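# Buckle a strap around a rolled mat with two arms

## Task

Fasten the strap's buckle so the strap is closed around the rolled-up mat, and have it stay fastened once the robot lets go.

## Robot and tools

Robot: two 6-joint arms, left_arm and right_arm, each ending in a parallel gripper. Joint order, used in every row and every per-joint list in results: shoulder pan, shoulder lift, elbow, wrist 1, wrist 2, wrist 3. Stated ranges in rad: elbow -3.142 to 3.142; all others -6.283 to 6.283. A real end may differ by up to 0.010 rad. A target more than 0.010 rad beyond an end, and farther out than the joint's last reported angle, gets the call refused. A target past the real end is clipped there, and the result may say "joint sent to its limit".

Frame: every hand pose, velocity and target uses the scene frame. Origin sits at table-top height, halfway between the nominal bases. +x points out over the table, +z up, and left_arm is on the +y side (camera image sides do not match these names). Calibrated bases: left_arm at (+0.035, +0.444, +0.013) m, quat_wxyz (+1.000, 0, 0, -0.026); right_arm at (-0.033, -0.388, +0.013) m, quat_wxyz (+1.000, 0, 0, -0.028). Reported hand poses can be a few cm off, more when the arm is stretched far.

Gripper geometry: the fingers extend along the gripper's +z and close along its x. end_effector_position is the point between the pads, and the fingertips reach 17.5 mm past it. A block about 10 cm long juts out from the wrist 3 axis toward the gripper's -y and rotates with the hand.

The row: 18 numbers. First come left_arm's 6 absolute joint angles (rad), then its gripper position, force_limit and speed. Then the same 9 numbers for right_arm. Both arms always appear, even when only one moves. The three gripper numbers lie in [-1, 1]. Position: +1 means open at 50 mm, the pads meet near -0.65, and -1 closes until an object blocks them (use -1 to grip). force_limit per pad: -1 is about 20 N, 0 about 102 N, +1 about 185 N; the actual grip can run about 15 N above that. speed of the gap: -1 is 20 mm/s, 0 is 85, +1 is 150. Both start at +1. To leave a gripper alone, resend the last three numbers you gave it; a 0 counts as a real command. A new force_limit or speed only applies after the position number changes by 0.01 or more, and to grip more gently you must open first.

execute_actions(actions, cameras): actions is a list of actions. Each action is up to 15 rows, one per 1/30 s step, and lasts 0.5 s; a short action keeps repeating its last row. cameras takes names, ["all"] or []; if omitted, images come only with an empty actions list. An empty list also reports the scene number and motor temperatures. Each step a joint target can lead its measured angle by at most 0.651 rad. The drive moves targets at up to 3.14 rad/s and reaches that in 0.079 s. Steps that would push a hand above 4 m/s are scaled down. Motion trails commands by about 0.09 s, or 0.17 to 0.22 s in some episodes, and fast stops may overshoot. Big moves may need several actions; to hold a still joint, resend its "Joint targets" value.

move(target, speed, blend, stop_force, zero, blocking, cameras): target is one 18-number row or a list of up to 15 rows; the whole list gets 10 s. All joints interpolate together, so hands trace curves, with no collision avoidance. speed (0.01 to 3.14 rad/s, default 0.5) caps the joint with the longest travel; give one value or one per target. blend (rad, default 0, meaning a full stop) smooths corners between listed targets. stop_force (3 to 120 N, shared by both arms) halts an arm whose wrist sensor feels that much push against its motion. Use a slow speed for touches, leave stop_force out when pulling away from a contact, and keep finger numbers the same in every row of a list. zero (default true) re-zeroes the sensor before the move. blocking=false returns after about 0.5 s while motion continues; a later move replaces it, and it cannot be combined with stop_force. The result adds a "move:" line: done, off_target (at rest more than 0.01 rad from target), moving, held or fault, plus limits=held if steps were withheld.

wait(seconds 0 to 10, cameras): lets time pass with commands held. stop(cameras): brakes a running move; the fingers keep moving. zoom_image(camera, region [x0, y0, x1, y1] in pixels, at most 504 by 504) enlarges part of the latest image. zero_wrist_force(arm) re-zeroes one sensor without moving. finished_scene(scene): ends the current scene, given by its number; it cannot be undone.

Results: Joint positions (rad), Joint velocities (rad/s; "within noise" when still), Joint targets (angles being driven toward now), Tool commands, Joint torques (total drive output, gravity included, positive toward larger angle), Wrist force and Wrist torque in the hand's own x y z axes plus the peak since last shown, and end-effector pose and velocities. object_status: 0 moving, 1 blocked while opening, 2 blocked while closing (a real grip), 3 at the commanded position or pads closed. Opening in mm is about (250 - position_measured) times 0.202. "joint command not followed" means the clearance check between arms changed or held back targets. MOTOR HOT appears from 70 °C; at 85 °C that arm brakes for 30 to 60 s or longer.

Cameras: cam_high, cam_low, cam_front, cam_over, cam_left_wrist, cam_right_wrist, each 896x504.

Avoid: contact torque reaching 135 N m on the shoulder and elbow joints or 25.2 N m on the wrist joints, and outside force near 150 N (plus or minus 25). Either one stops the arm for 10 s. Wrists push only about 11.2 N m beyond their own load. Arms are stiff, so aiming even a little past a firm contact can fault. Do not bump or squeeze the arms together, and do not close a gripper on the other arm's fingers. Do not drop parts, release them while moving, slam, or hit fixed or heavy objects. Anything falling off the table, or left off it, fails the task. Loose objects may get brief outside pushes. Holding loads or stretched poses heats the motors.

Each tool is called by a JSON object that holds its "name" and its "arguments", one argument or row to a line.

## Session

{"name": "execute_actions", "arguments": {
  "actions": []
}}

Scene clock: 0.00 s.
left_arm: end_effector_position=(+0.8428, +0.2902, +0.1138) position_measured=3 object_status=3 end_effector_quat_wxyz=(+0.025, +0.985, +0.112, +0.126) | right_arm: end_effector_position=(+0.5677, -0.4365, +0.3374) position_measured=3 object_status=3 end_effector_quat_wxyz=(+0.049, +0.980, -0.079, +0.176)
Joint positions: left_arm=[-0.322 -0.834 1.227 -2.21 -1.497 0.98] | right_arm=[3.428 -1.6 -1.673 -1.127 1.371 1.929]
Joint velocities: within noise
Joint torques (N m): no reading
Motor temperatures (°C): left_arm=[29 37 36 34 39 35] | right_arm=[44 40 26 30 49 43]
Wrist force (N): no reading
Wrist torque (N m): no reading
Wrist force, peak (N): no reading
Joint targets: left_arm=[-0.322 -0.834 1.227 -2.210 -1.497 0.980] | right_arm=[3.428 -1.600 -1.673 -1.127 1.371 1.929]
Tool commands: left_gripper/position=+1.0 left_gripper/force_limit=+1.0 left_gripper/speed=+1.0 right_gripper/position=+1.0 right_gripper/force_limit=+1.0 right_gripper/speed=+1.0

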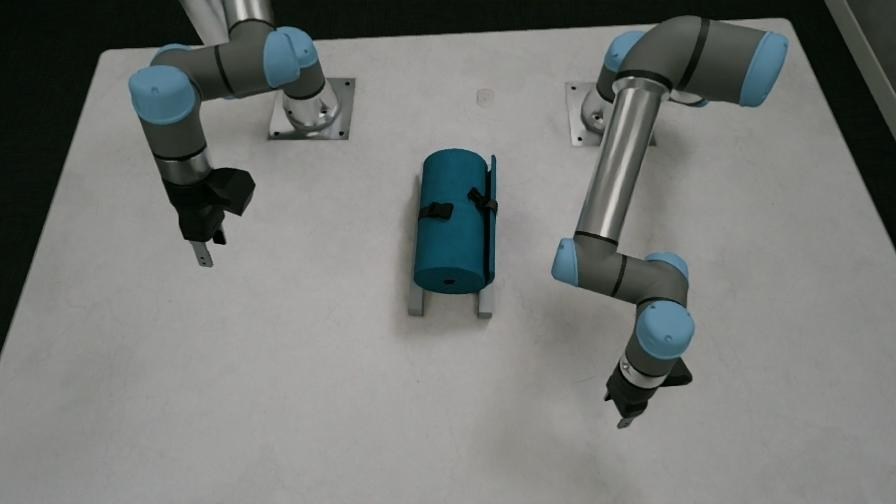

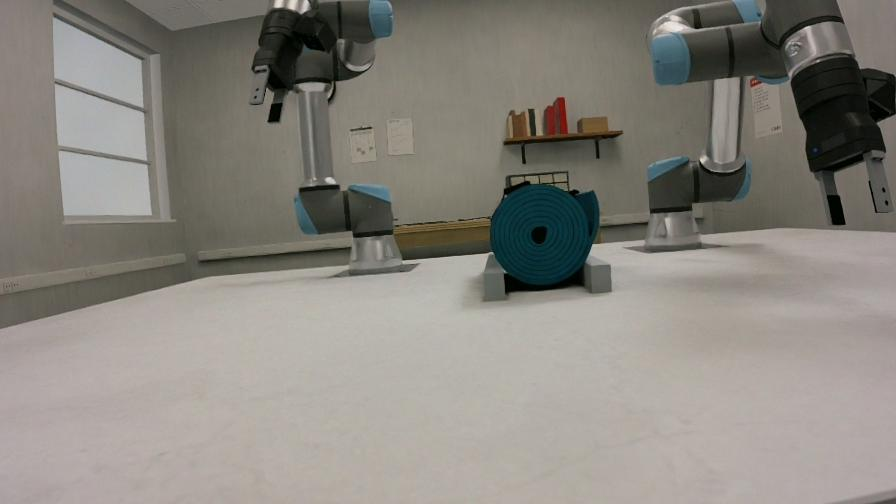

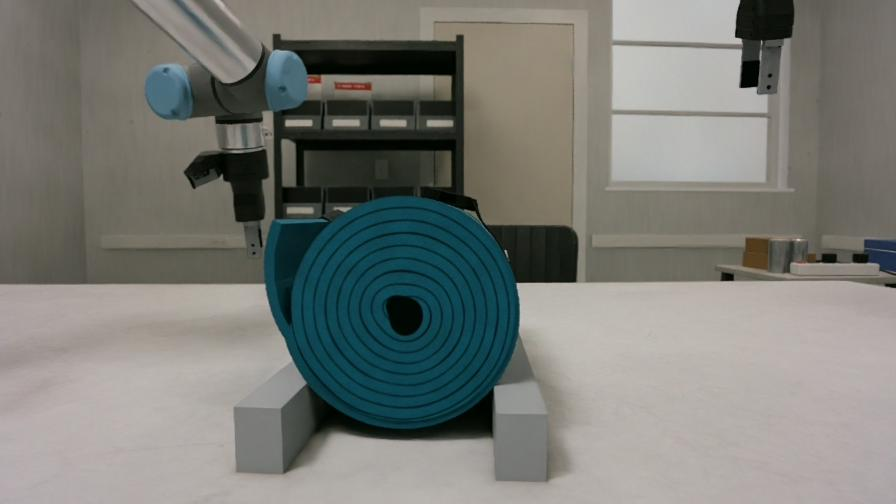

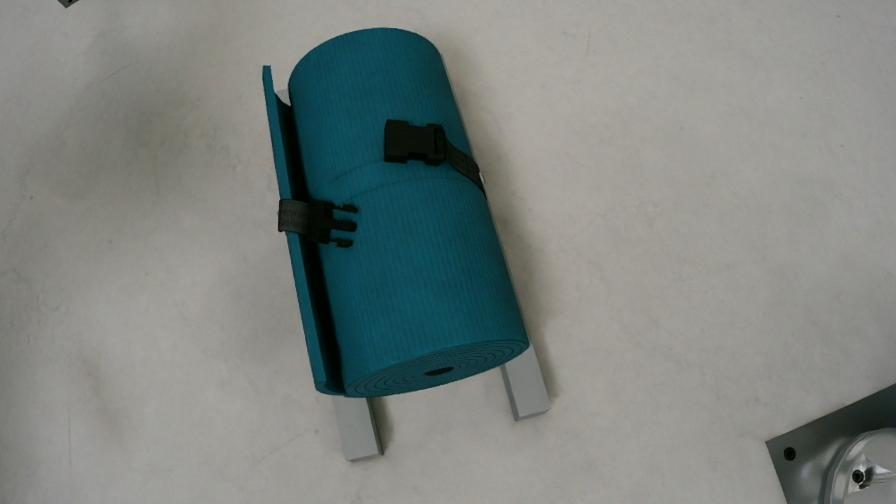

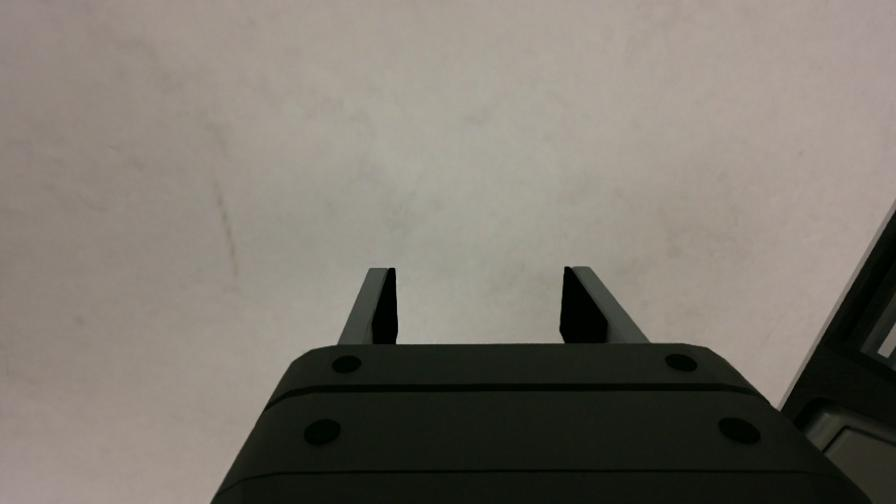

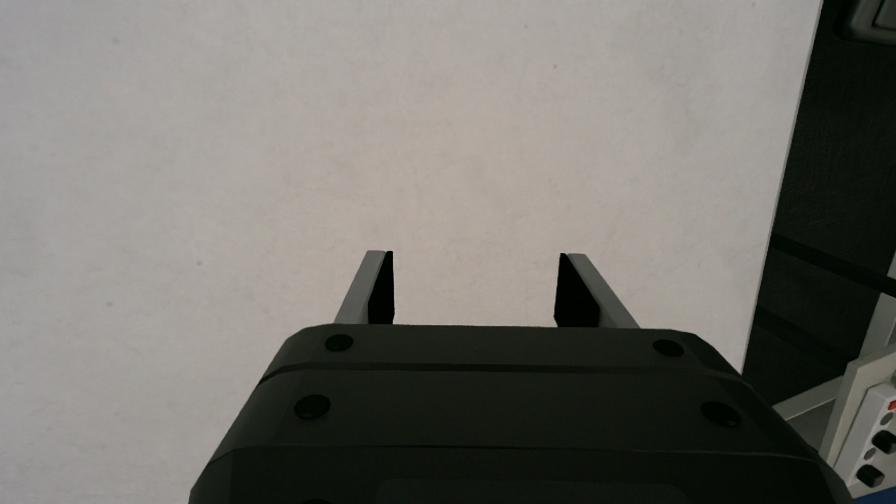

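{"name": "zoom_image", "arguments": {
  "camera": "cam_over",
  "region": [260, 100, 500, 260]
}}

{"name": "zoom_image", "arguments": {
  "camera": "cam_high",
  "region": [390, 130, 530, 330]
}}

{"name": "zoom_image", "arguments": {
  "camera": "cam_low",
  "region": [460, 150, 640, 320]
}}

{"name": "zoom_image", "arguments": {
  "camera": "cam_front",
  "region": [220, 170, 560, 490]
}}

Scaled by 2.100.

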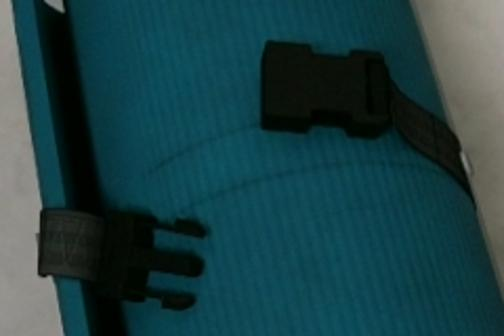

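Scaled by 2.520.

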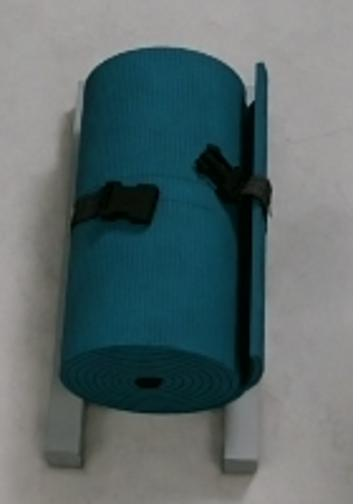

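Scaled by 2.800.

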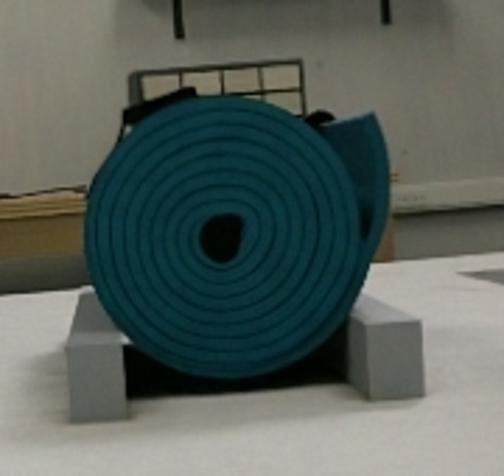

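Scaled by 1.482.

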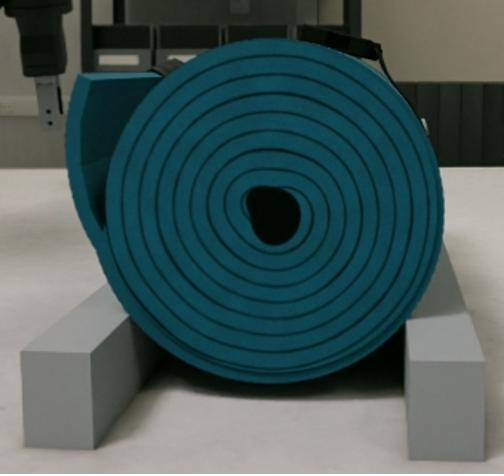

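{"name": "move", "arguments": {
  "target": [-1.086,-1.621,1.418,-1.368,-1.571,0.433,1,-0.5,0,4.054,-1.447,-1.4845,-1.781,1.571,-0.715,1,-0.5,0],
  "speed": 1.2,
  "cameras": ["all"]
}}

Scene clock: 56.17 s.
left_arm: end_effector_position=(+0.3502, +0.0796, +0.4196) position_measured=3 object_status=3 end_effector_quat_wxyz=(+0.000, +1.000, +0.000, +0.000) | right_arm: end_effector_position=(+0.3497, -0.1498, +0.4198) position_measured=3 object_status=3 end_effector_quat_wxyz=(+0.000, +0.000, +1.000, +0.000)
Joint positions: left_arm=[-1.086 -1.621 1.418 -1.368 -1.571 0.433] | right_arm=[4.054 -1.447 -1.484 -1.781 1.571 -0.715]
Joint torques (N m): left_arm=[6.15 -20.09 -32.27 -4.89 1.61 2.36] | right_arm=[-3.87 7.88 14.04 3.84 -2.78 -0.86]
Wrist force (N): left_arm=[-0.2 0.6 0.3] | right_arm=[-0.1 0.4 -0.2]
Wrist torque (N m): left_arm=[0.12 0.03 0.01] | right_arm=[0.07 -0.07 0.13]
Wrist force, peak (N): left_arm=[1.3 -1.8 1.3] | right_arm=[0.4 1.4 0.6]
Joint targets: left_arm=[-1.086 -1.621 1.418 -1.368 -1.571 0.433] | right_arm=[4.054 -1.447 -1.485 -1.781 1.571 -0.715]
move: done

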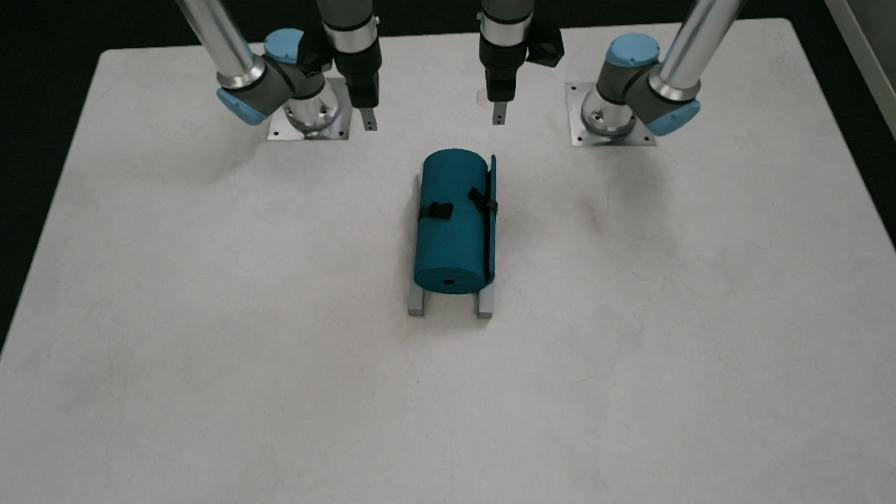

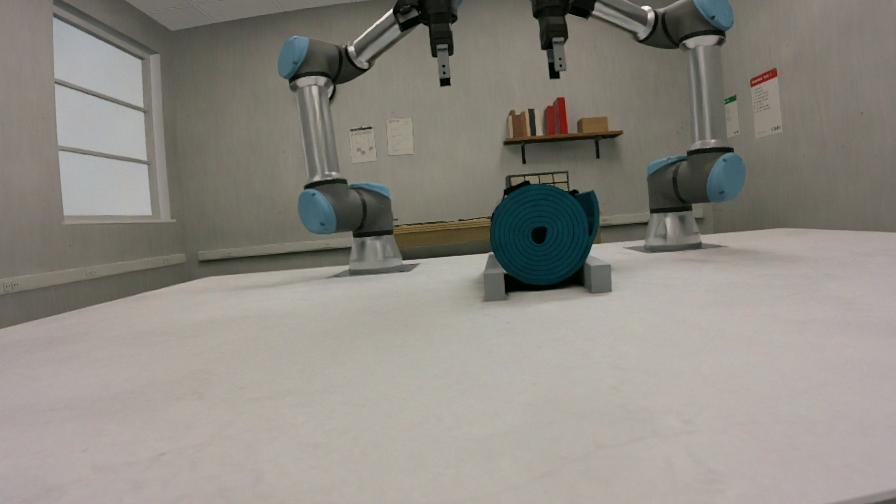

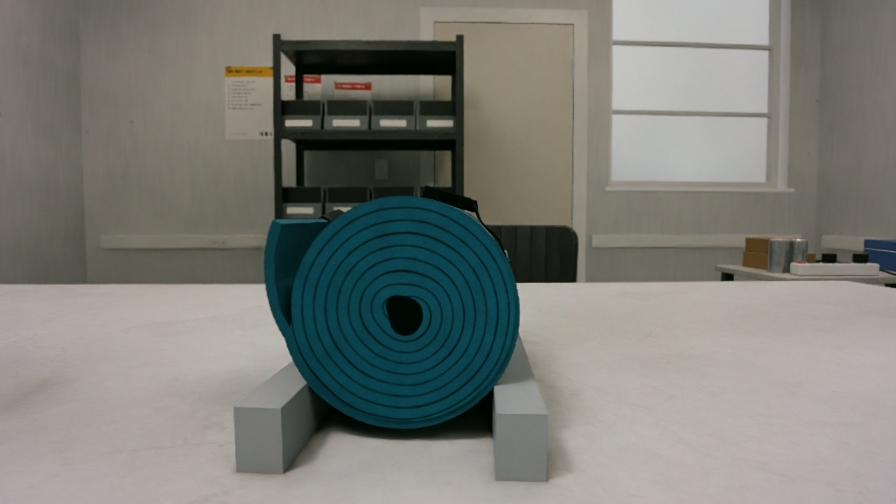

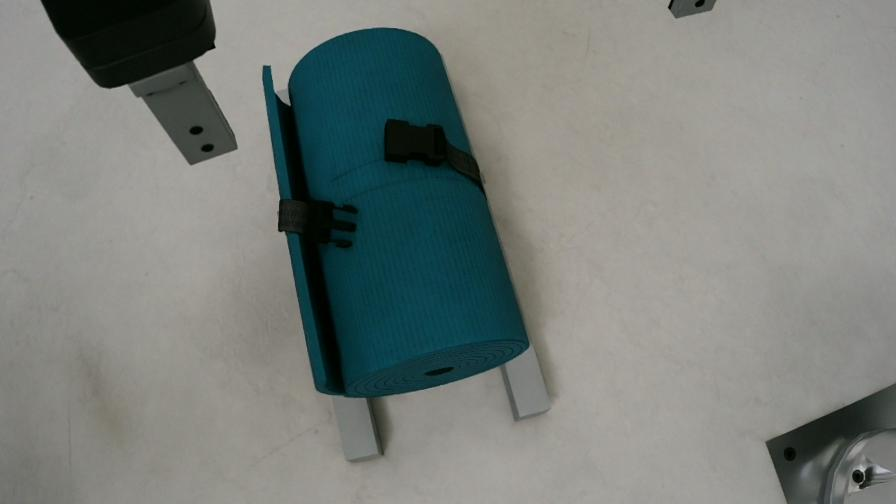

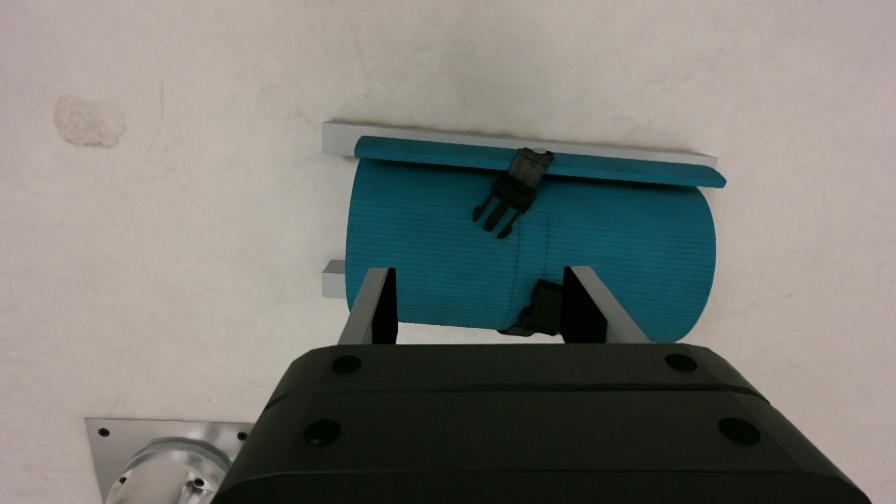

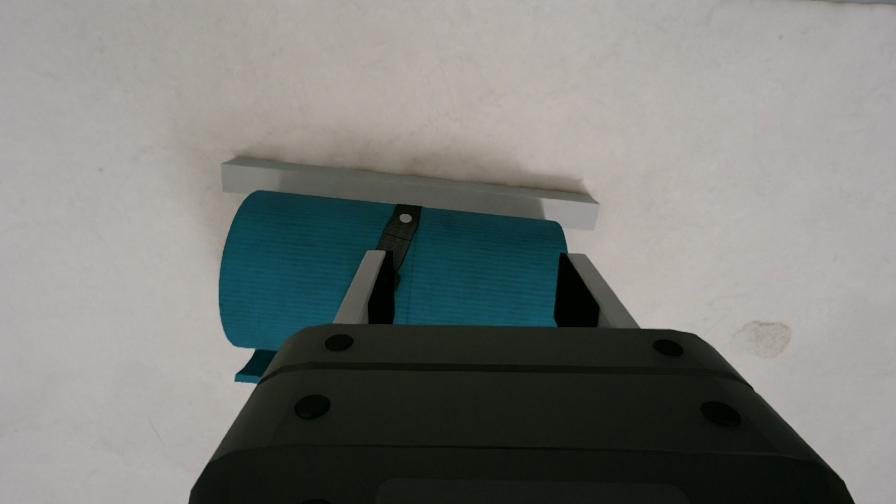

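{"name": "zoom_image", "arguments": {
  "camera": "cam_left_wrist",
  "region": [420, 120, 620, 350]
}}

{"name": "zoom_image", "arguments": {
  "camera": "cam_right_wrist",
  "region": [200, 140, 620, 400]
}}

Scaled by 2.191.

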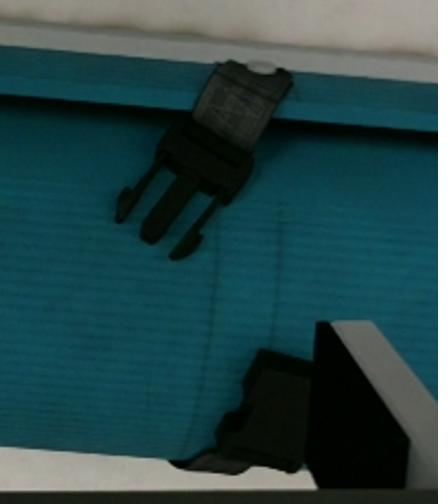

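Scaled by 1.200.

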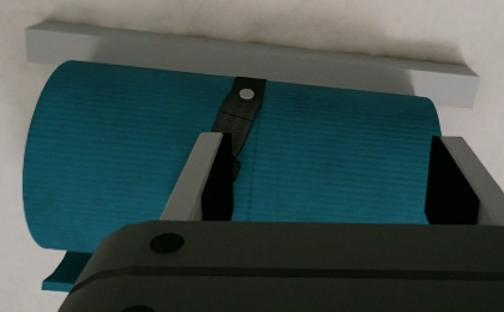

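{"name": "zoom_image", "arguments": {
  "camera": "cam_low",
  "region": [480, 170, 610, 240]
}}

{"name": "zoom_image", "arguments": {
  "camera": "cam_front",
  "region": [260, 170, 520, 320]
}}

{"name": "zoom_image", "arguments": {
  "camera": "cam_high",
  "region": [410, 170, 510, 240]
}}

{"name": "zoom_image", "arguments": {
  "camera": "cam_over",
  "region": [270, 110, 390, 260]
}}

Scaled by 3.877.

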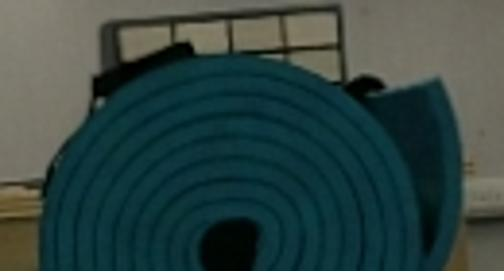

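Scaled by 1.938.

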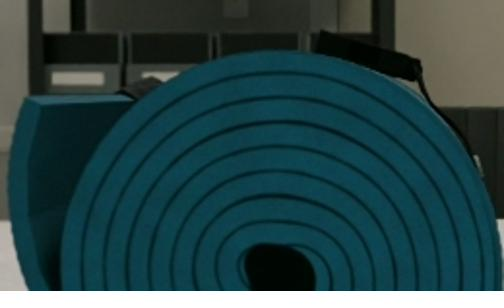

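Scaled by 5.040.

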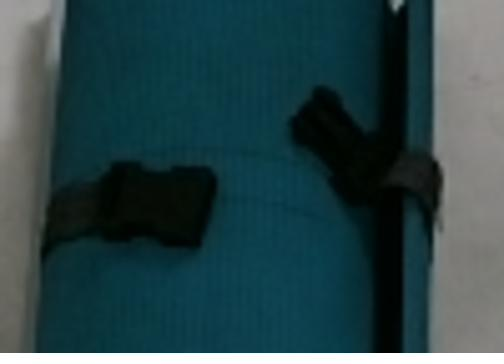

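Scaled by 3.360.

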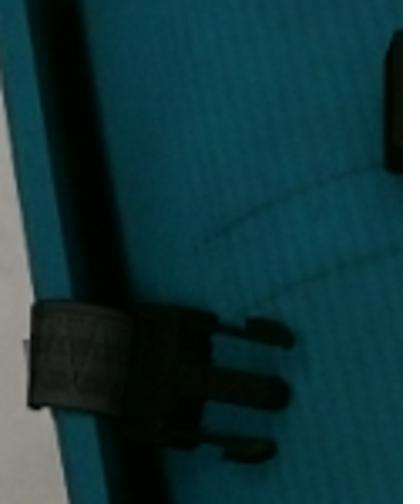

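{"name": "move", "arguments": {
  "target": [-0.763,-1.5614,1.8827,-2.0849,-1.9647,1.1009,1,-0.5,0,3.9387,-1.5304,-1.9698,-0.8202,1.7675,-0.4413,1,-0.5,0],
  "speed": 0.8,
  "cameras": ["all"]
}}

{"name": "zoom_image", "arguments": {
  "camera": "cam_left_wrist",
  "region": [300, 50, 660, 350]
}}

{"name": "zoom_image", "arguments": {
  "camera": "cam_right_wrist",
  "region": [300, 50, 660, 350]
}}

Scene clock: 128.87 s.
left_arm: end_effector_position=(+0.4165, +0.0886, +0.2606) position_measured=3 object_status=3 end_effector_quat_wxyz=(+0.212, +0.958, -0.186, -0.041) | right_arm: end_effector_position=(+0.4205, -0.0849, +0.2654) position_measured=3 object_status=3 end_effector_quat_wxyz=(+0.038, +0.170, +0.961, +0.213)
Joint positions: left_arm=[-0.763 -1.561 1.883 -2.085 -1.965 1.101] | right_arm=[3.939 -1.531 -1.97 -0.82 1.768 -0.441]
Joint torques (N m): left_arm=[-1.04 -35.93 -21.21 -3.87 -0.66 0.07] | right_arm=[6.09 31.86 23.88 5.45 -2.34 -0.53]
Wrist force (N): left_arm=[-0.3 -0.8 0.8] | right_arm=[-0.6 0.3 0.0]
Wrist torque (N m): left_arm=[-0.10 0.08 -0.04] | right_arm=[0.00 0.09 -0.05]
Wrist force, peak (N): left_arm=[-0.1 -2.5 1.7] | right_arm=[0.6 -0.3 -1.8]
Joint targets: left_arm=[-0.763 -1.561 1.883 -2.085 -1.965 1.101] | right_arm=[3.939 -1.530 -1.970 -0.820 1.768 -0.441]
move: done

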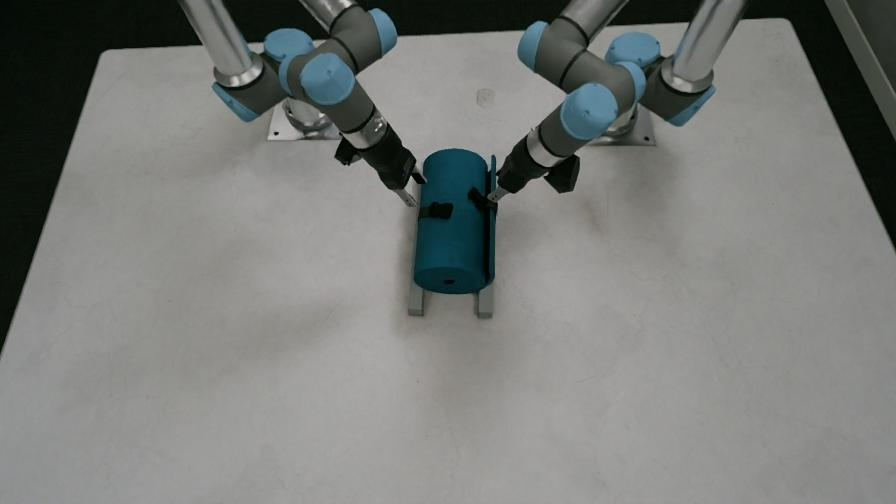

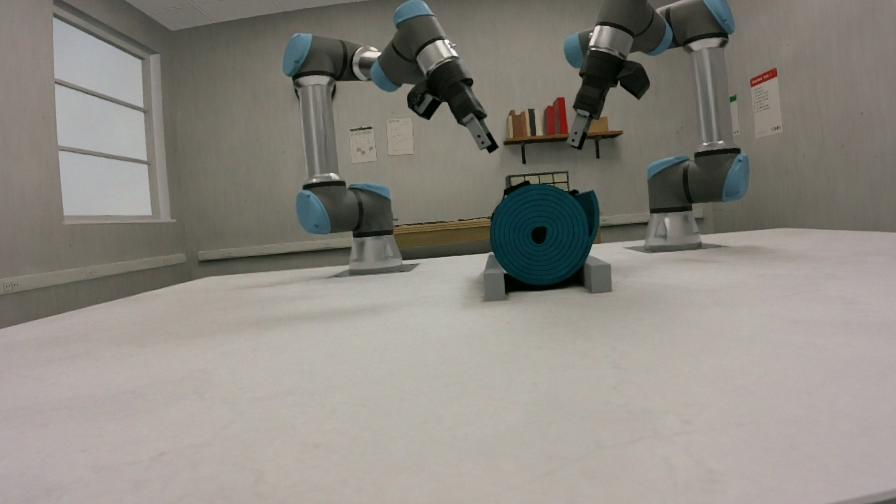

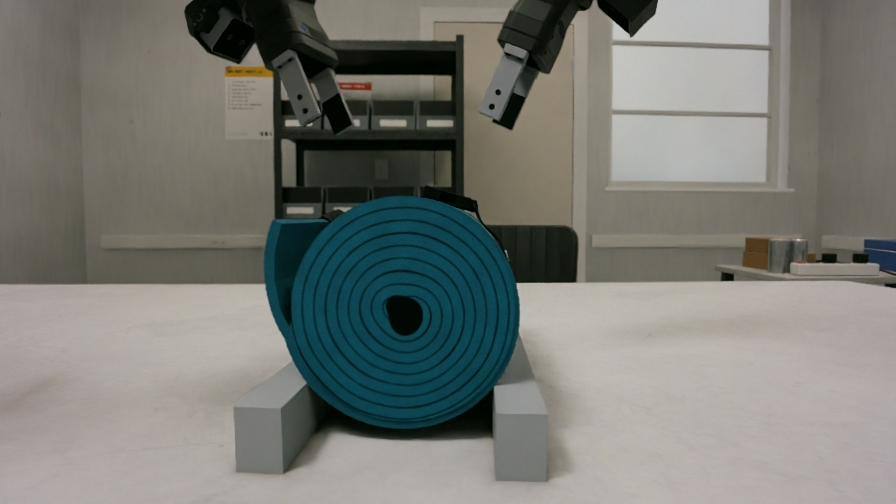

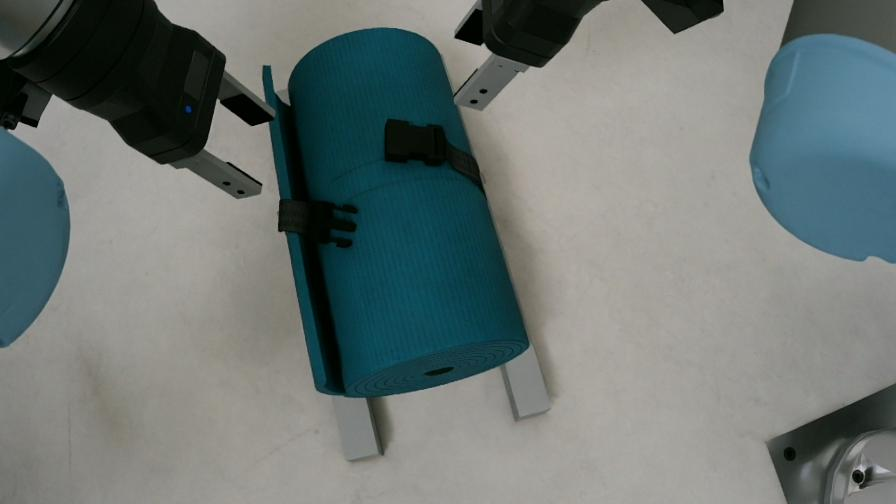

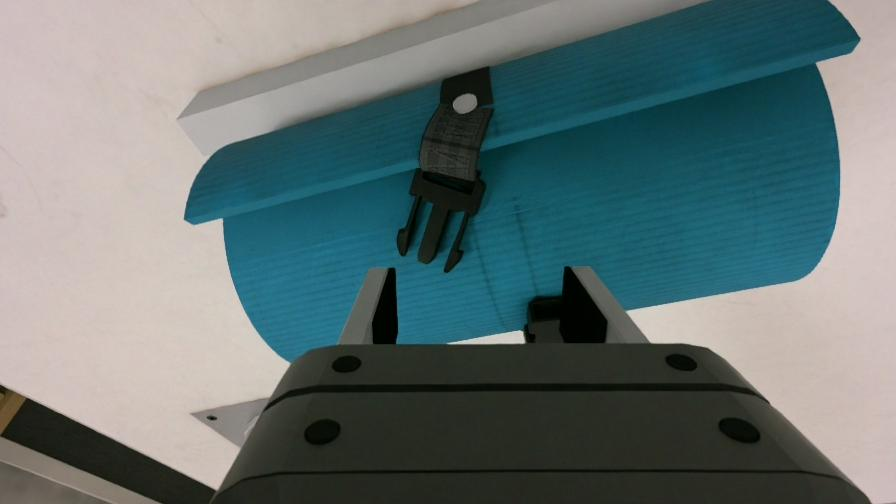

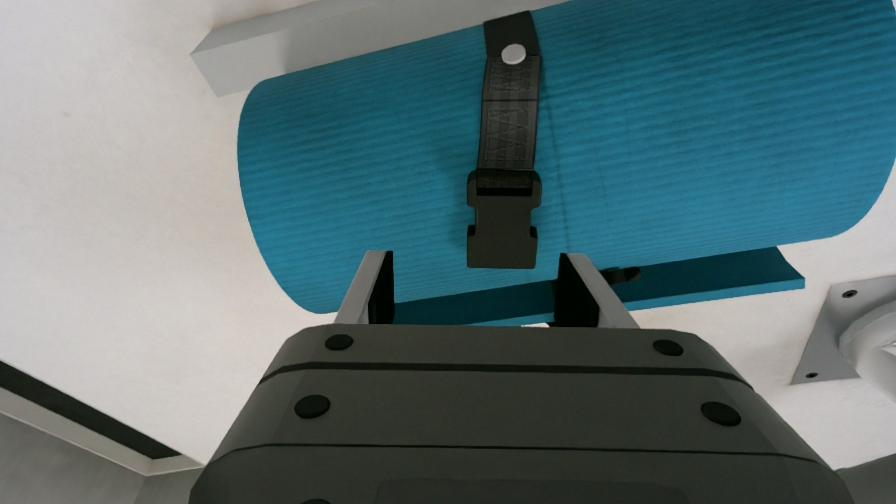

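Scaled by 1.400.

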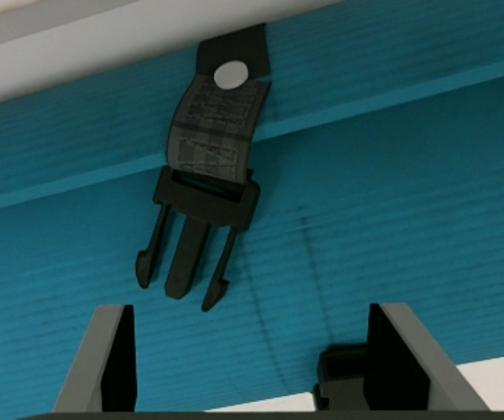

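Scaled by 1.400.

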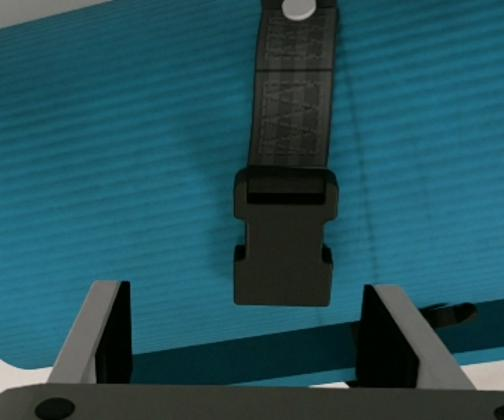

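{"name": "move", "arguments": {
  "target": [-0.8204,-1.5005,1.99,-2.2761,-1.953,1.2499,1,-0.5,0,4.0039,-1.607,-2.0714,-0.6309,1.7421,-0.3802,1,-0.5,0],
  "speed": 0.5,
  "stop_force": 8,
  "cameras": ["all"]
}}

{"name": "zoom_image", "arguments": {
  "camera": "cam_front",
  "region": [260, 80, 560, 280]
}}

Scene clock: 156.73 s.
left_arm: end_effector_position=(+0.4009, +0.0652, +0.2013) position_measured=3 object_status=3 end_effector_quat_wxyz=(+0.216, +0.934, -0.285, -0.019) | right_arm: end_effector_position=(+0.4079, -0.0569, +0.2036) position_measured=3 object_status=3 end_effector_quat_wxyz=(+0.038, +0.170, +0.961, +0.213)
Joint positions: left_arm=[-0.82 -1.5 1.99 -2.276 -1.953 1.25] | right_arm=[4.004 -1.607 -2.071 -0.631 1.742 -0.38]
Joint torques (N m): left_arm=[9.68 -36.86 -16.52 -5.76 -2.4 2.32] | right_arm=[-2.4 31.31 17.32 5.12 2.99 0.58]
Wrist force (N): left_arm=[-0.2 -0.7 0.8] | right_arm=[-0.6 0.3 0.0]
Wrist torque (N m): left_arm=[-0.07 0.07 -0.04] | right_arm=[0.01 0.08 -0.06]
Wrist force, peak (N): left_arm=[-0.5 -0.7 3.0] | right_arm=[-1.2 0.3 -2.4]
Joint targets: left_arm=[-0.820 -1.500 1.990 -2.276 -1.953 1.250] | right_arm=[4.004 -1.607 -2.071 -0.631 1.742 -0.380]
move: done

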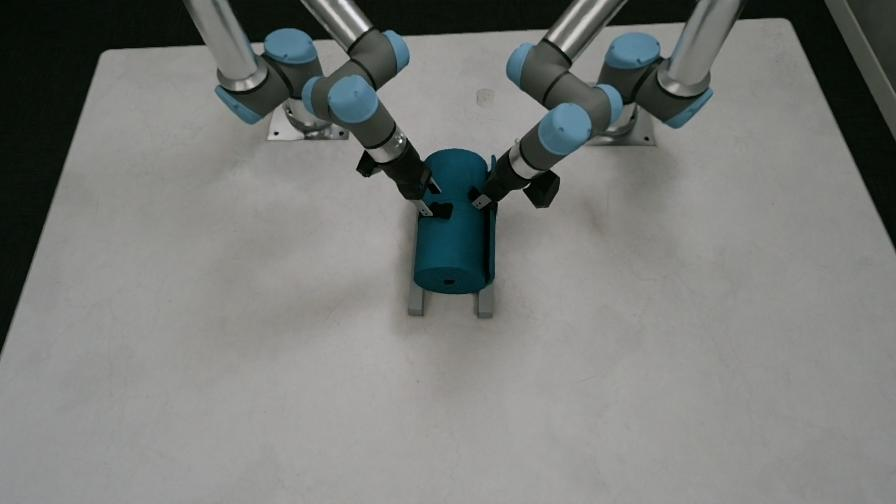

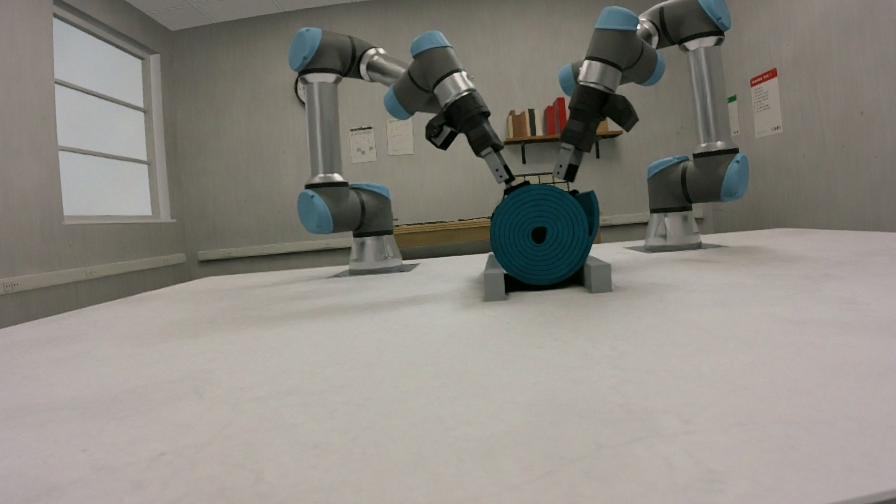

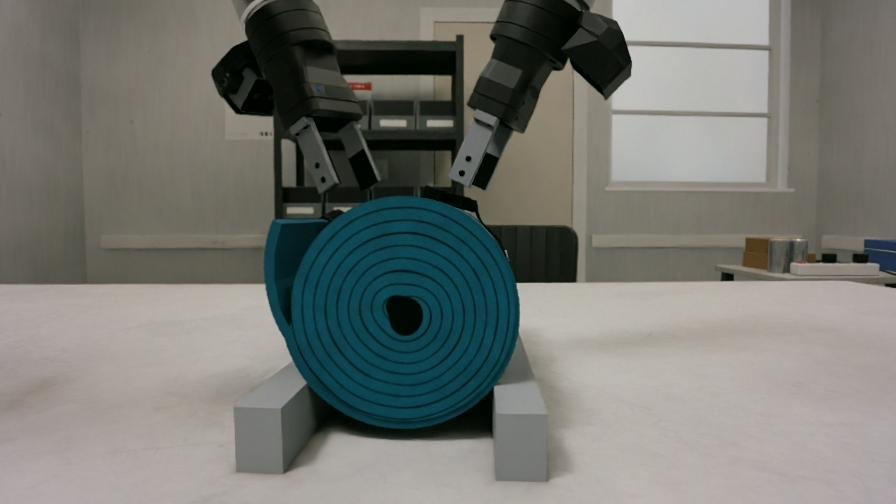

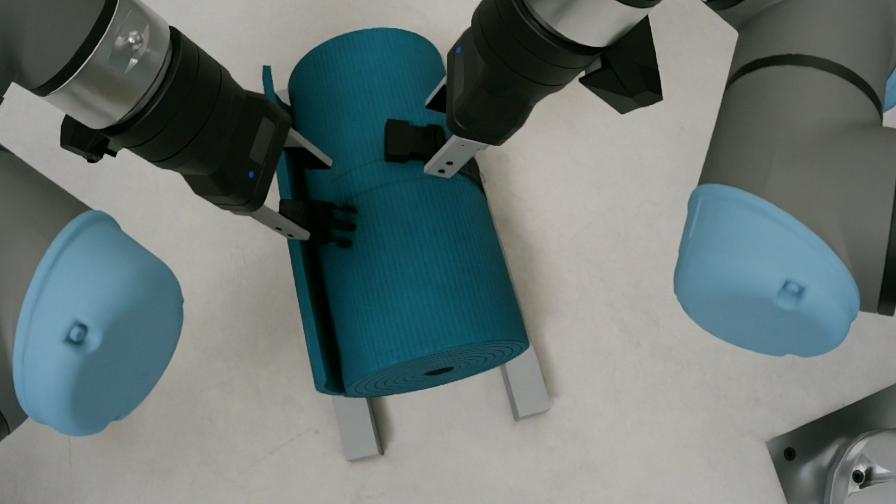

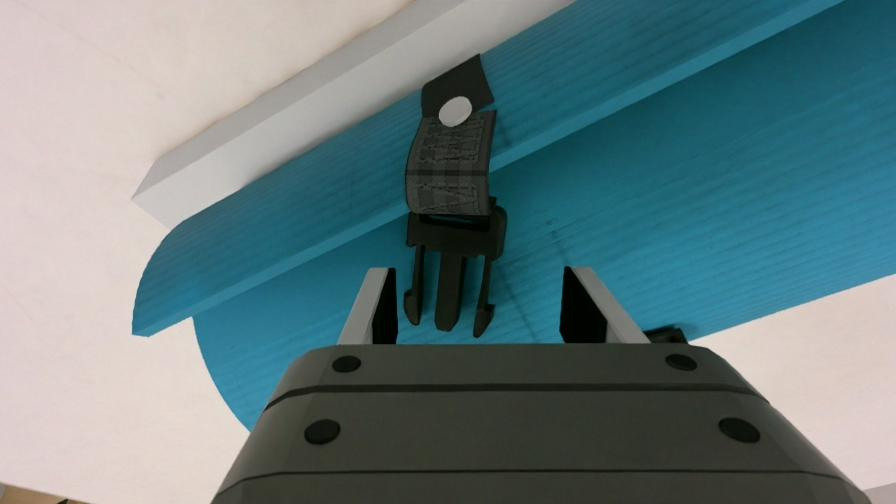

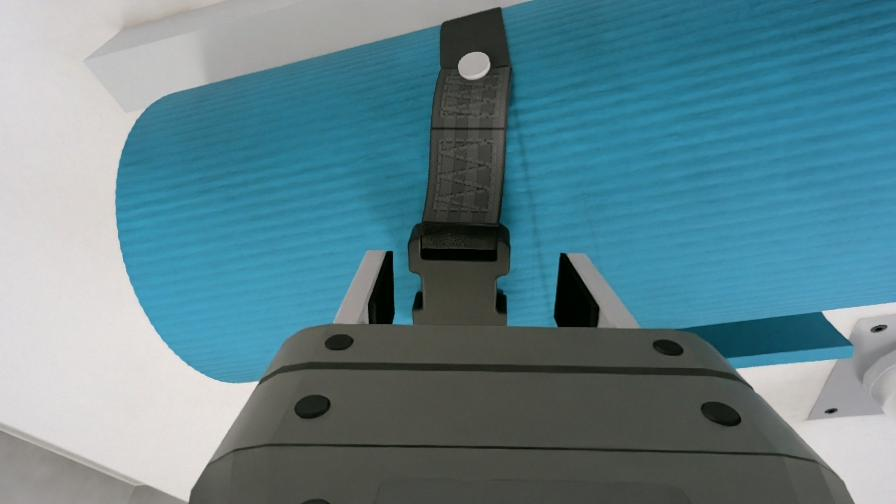

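Scaled by 1.680.

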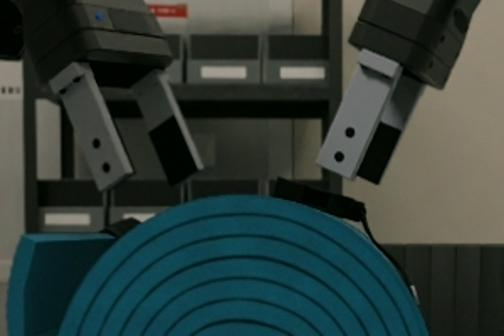

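{"name": "move", "arguments": {
  "target": [-0.8457,-1.4675,2.0421,-2.3711,-1.9476,1.2232,1,-0.5,0,4.0007,-1.6642,-2.0848,-0.5607,1.7434,-0.3832,1,-0.5,0],
  "speed": 0.1,
  "stop_force": 5,
  "cameras": ["cam_left_wrist","cam_right_wrist","cam_front","cam_over"]
}}

{"name": "zoom_image", "arguments": {
  "camera": "cam_front",
  "region": [260, 80, 560, 280]
}}

Scene clock: 179.87 s.
left_arm: end_effector_position=(+0.3919, +0.0576, +0.1728) position_measured=3 object_status=3 end_effector_quat_wxyz=(+0.216, +0.934, -0.285, -0.019) | right_arm: end_effector_position=(+0.4142, -0.0522, +0.1823) position_measured=3 object_status=3 end_effector_quat_wxyz=(+0.038, +0.170, +0.961, +0.213)
Joint positions: left_arm=[-0.845 -1.468 2.041 -2.369 -1.948 1.224] | right_arm=[4.001 -1.656 -2.083 -0.571 1.743 -0.383]
Joint torques (N m): left_arm=[8.1 -33.37 -24.78 -3.99 -2.29 2.39] | right_arm=[6.43 20 29.28 4.86 -2.62 1.06]
Wrist force (N): left_arm=[1.1 0.2 -6.2] | right_arm=[0.1 0.9 -4.2]
Wrist torque (N m): left_arm=[-0.14 0.32 -0.04] | right_arm=[0.11 0.25 -0.06]
Wrist force, peak (N): left_arm=[-0.3 -0.6 -17.8] | right_arm=[6.2 -4.8 -33.5]
Joint targets: left_arm=[-0.845 -1.468 2.041 -2.369 -1.948 1.224] | right_arm=[4.001 -1.656 -2.083 -0.571 1.743 -0.383]
move: contact (left_arm, right_arm)
Images, in order (width x height): cam_front 896x504, cam_over 896x504, cam_left_wrist 896x504, cam_right_wrist 896x504.

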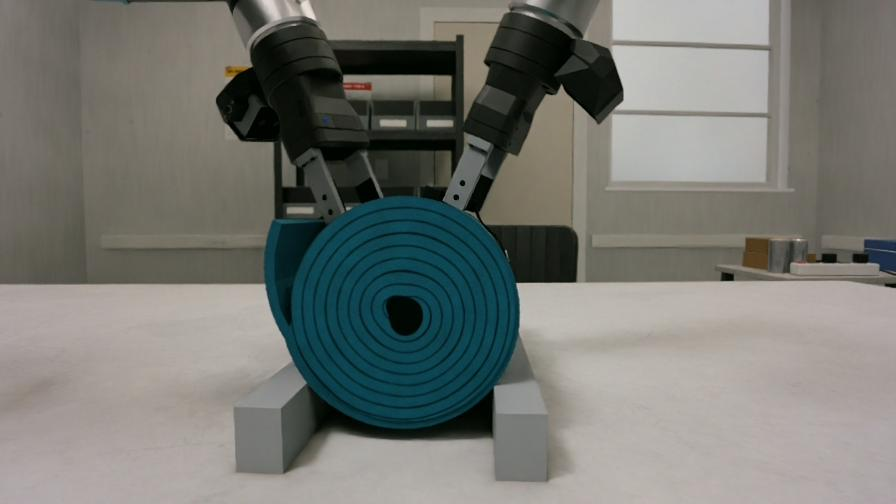

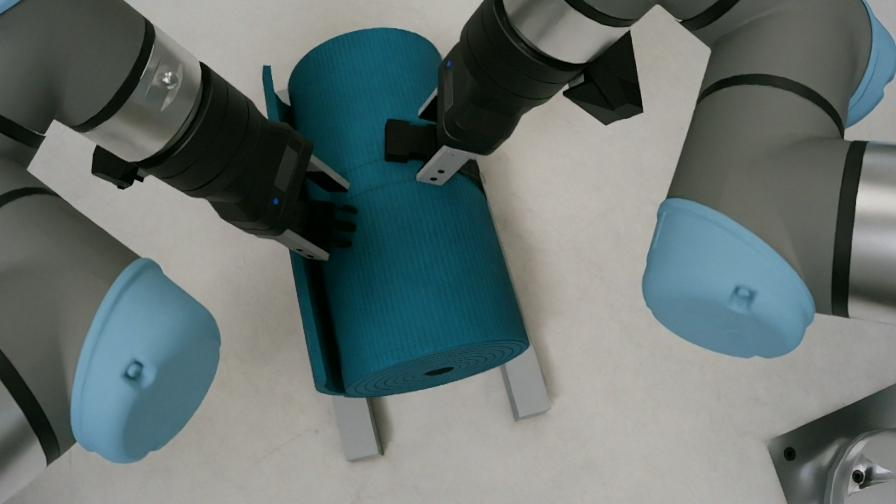

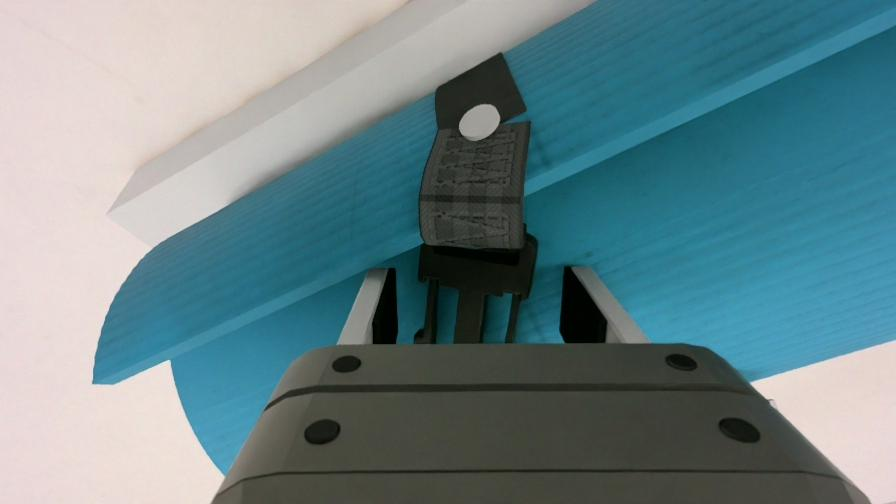

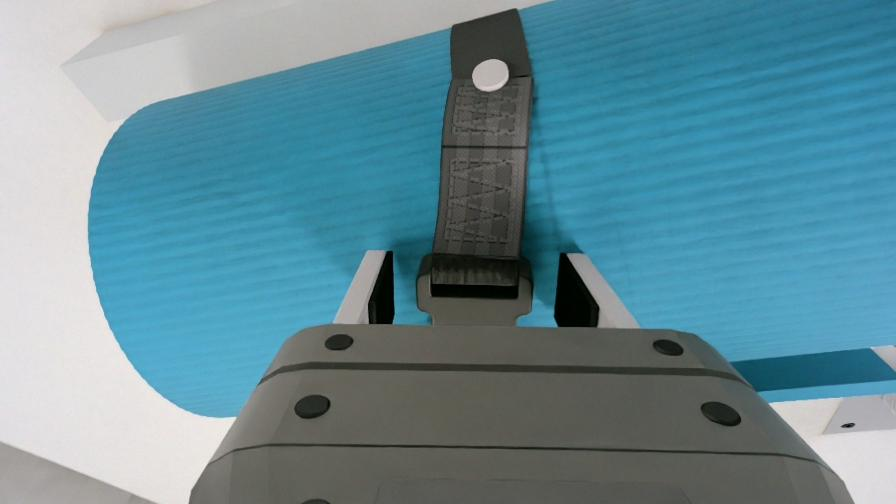

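Scaled by 1.680.

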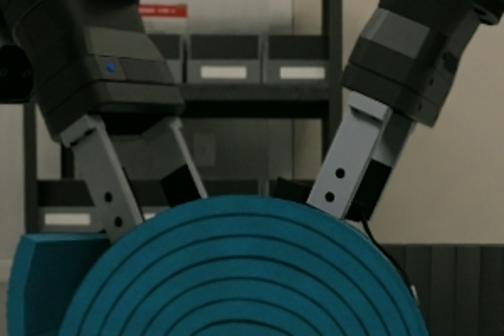

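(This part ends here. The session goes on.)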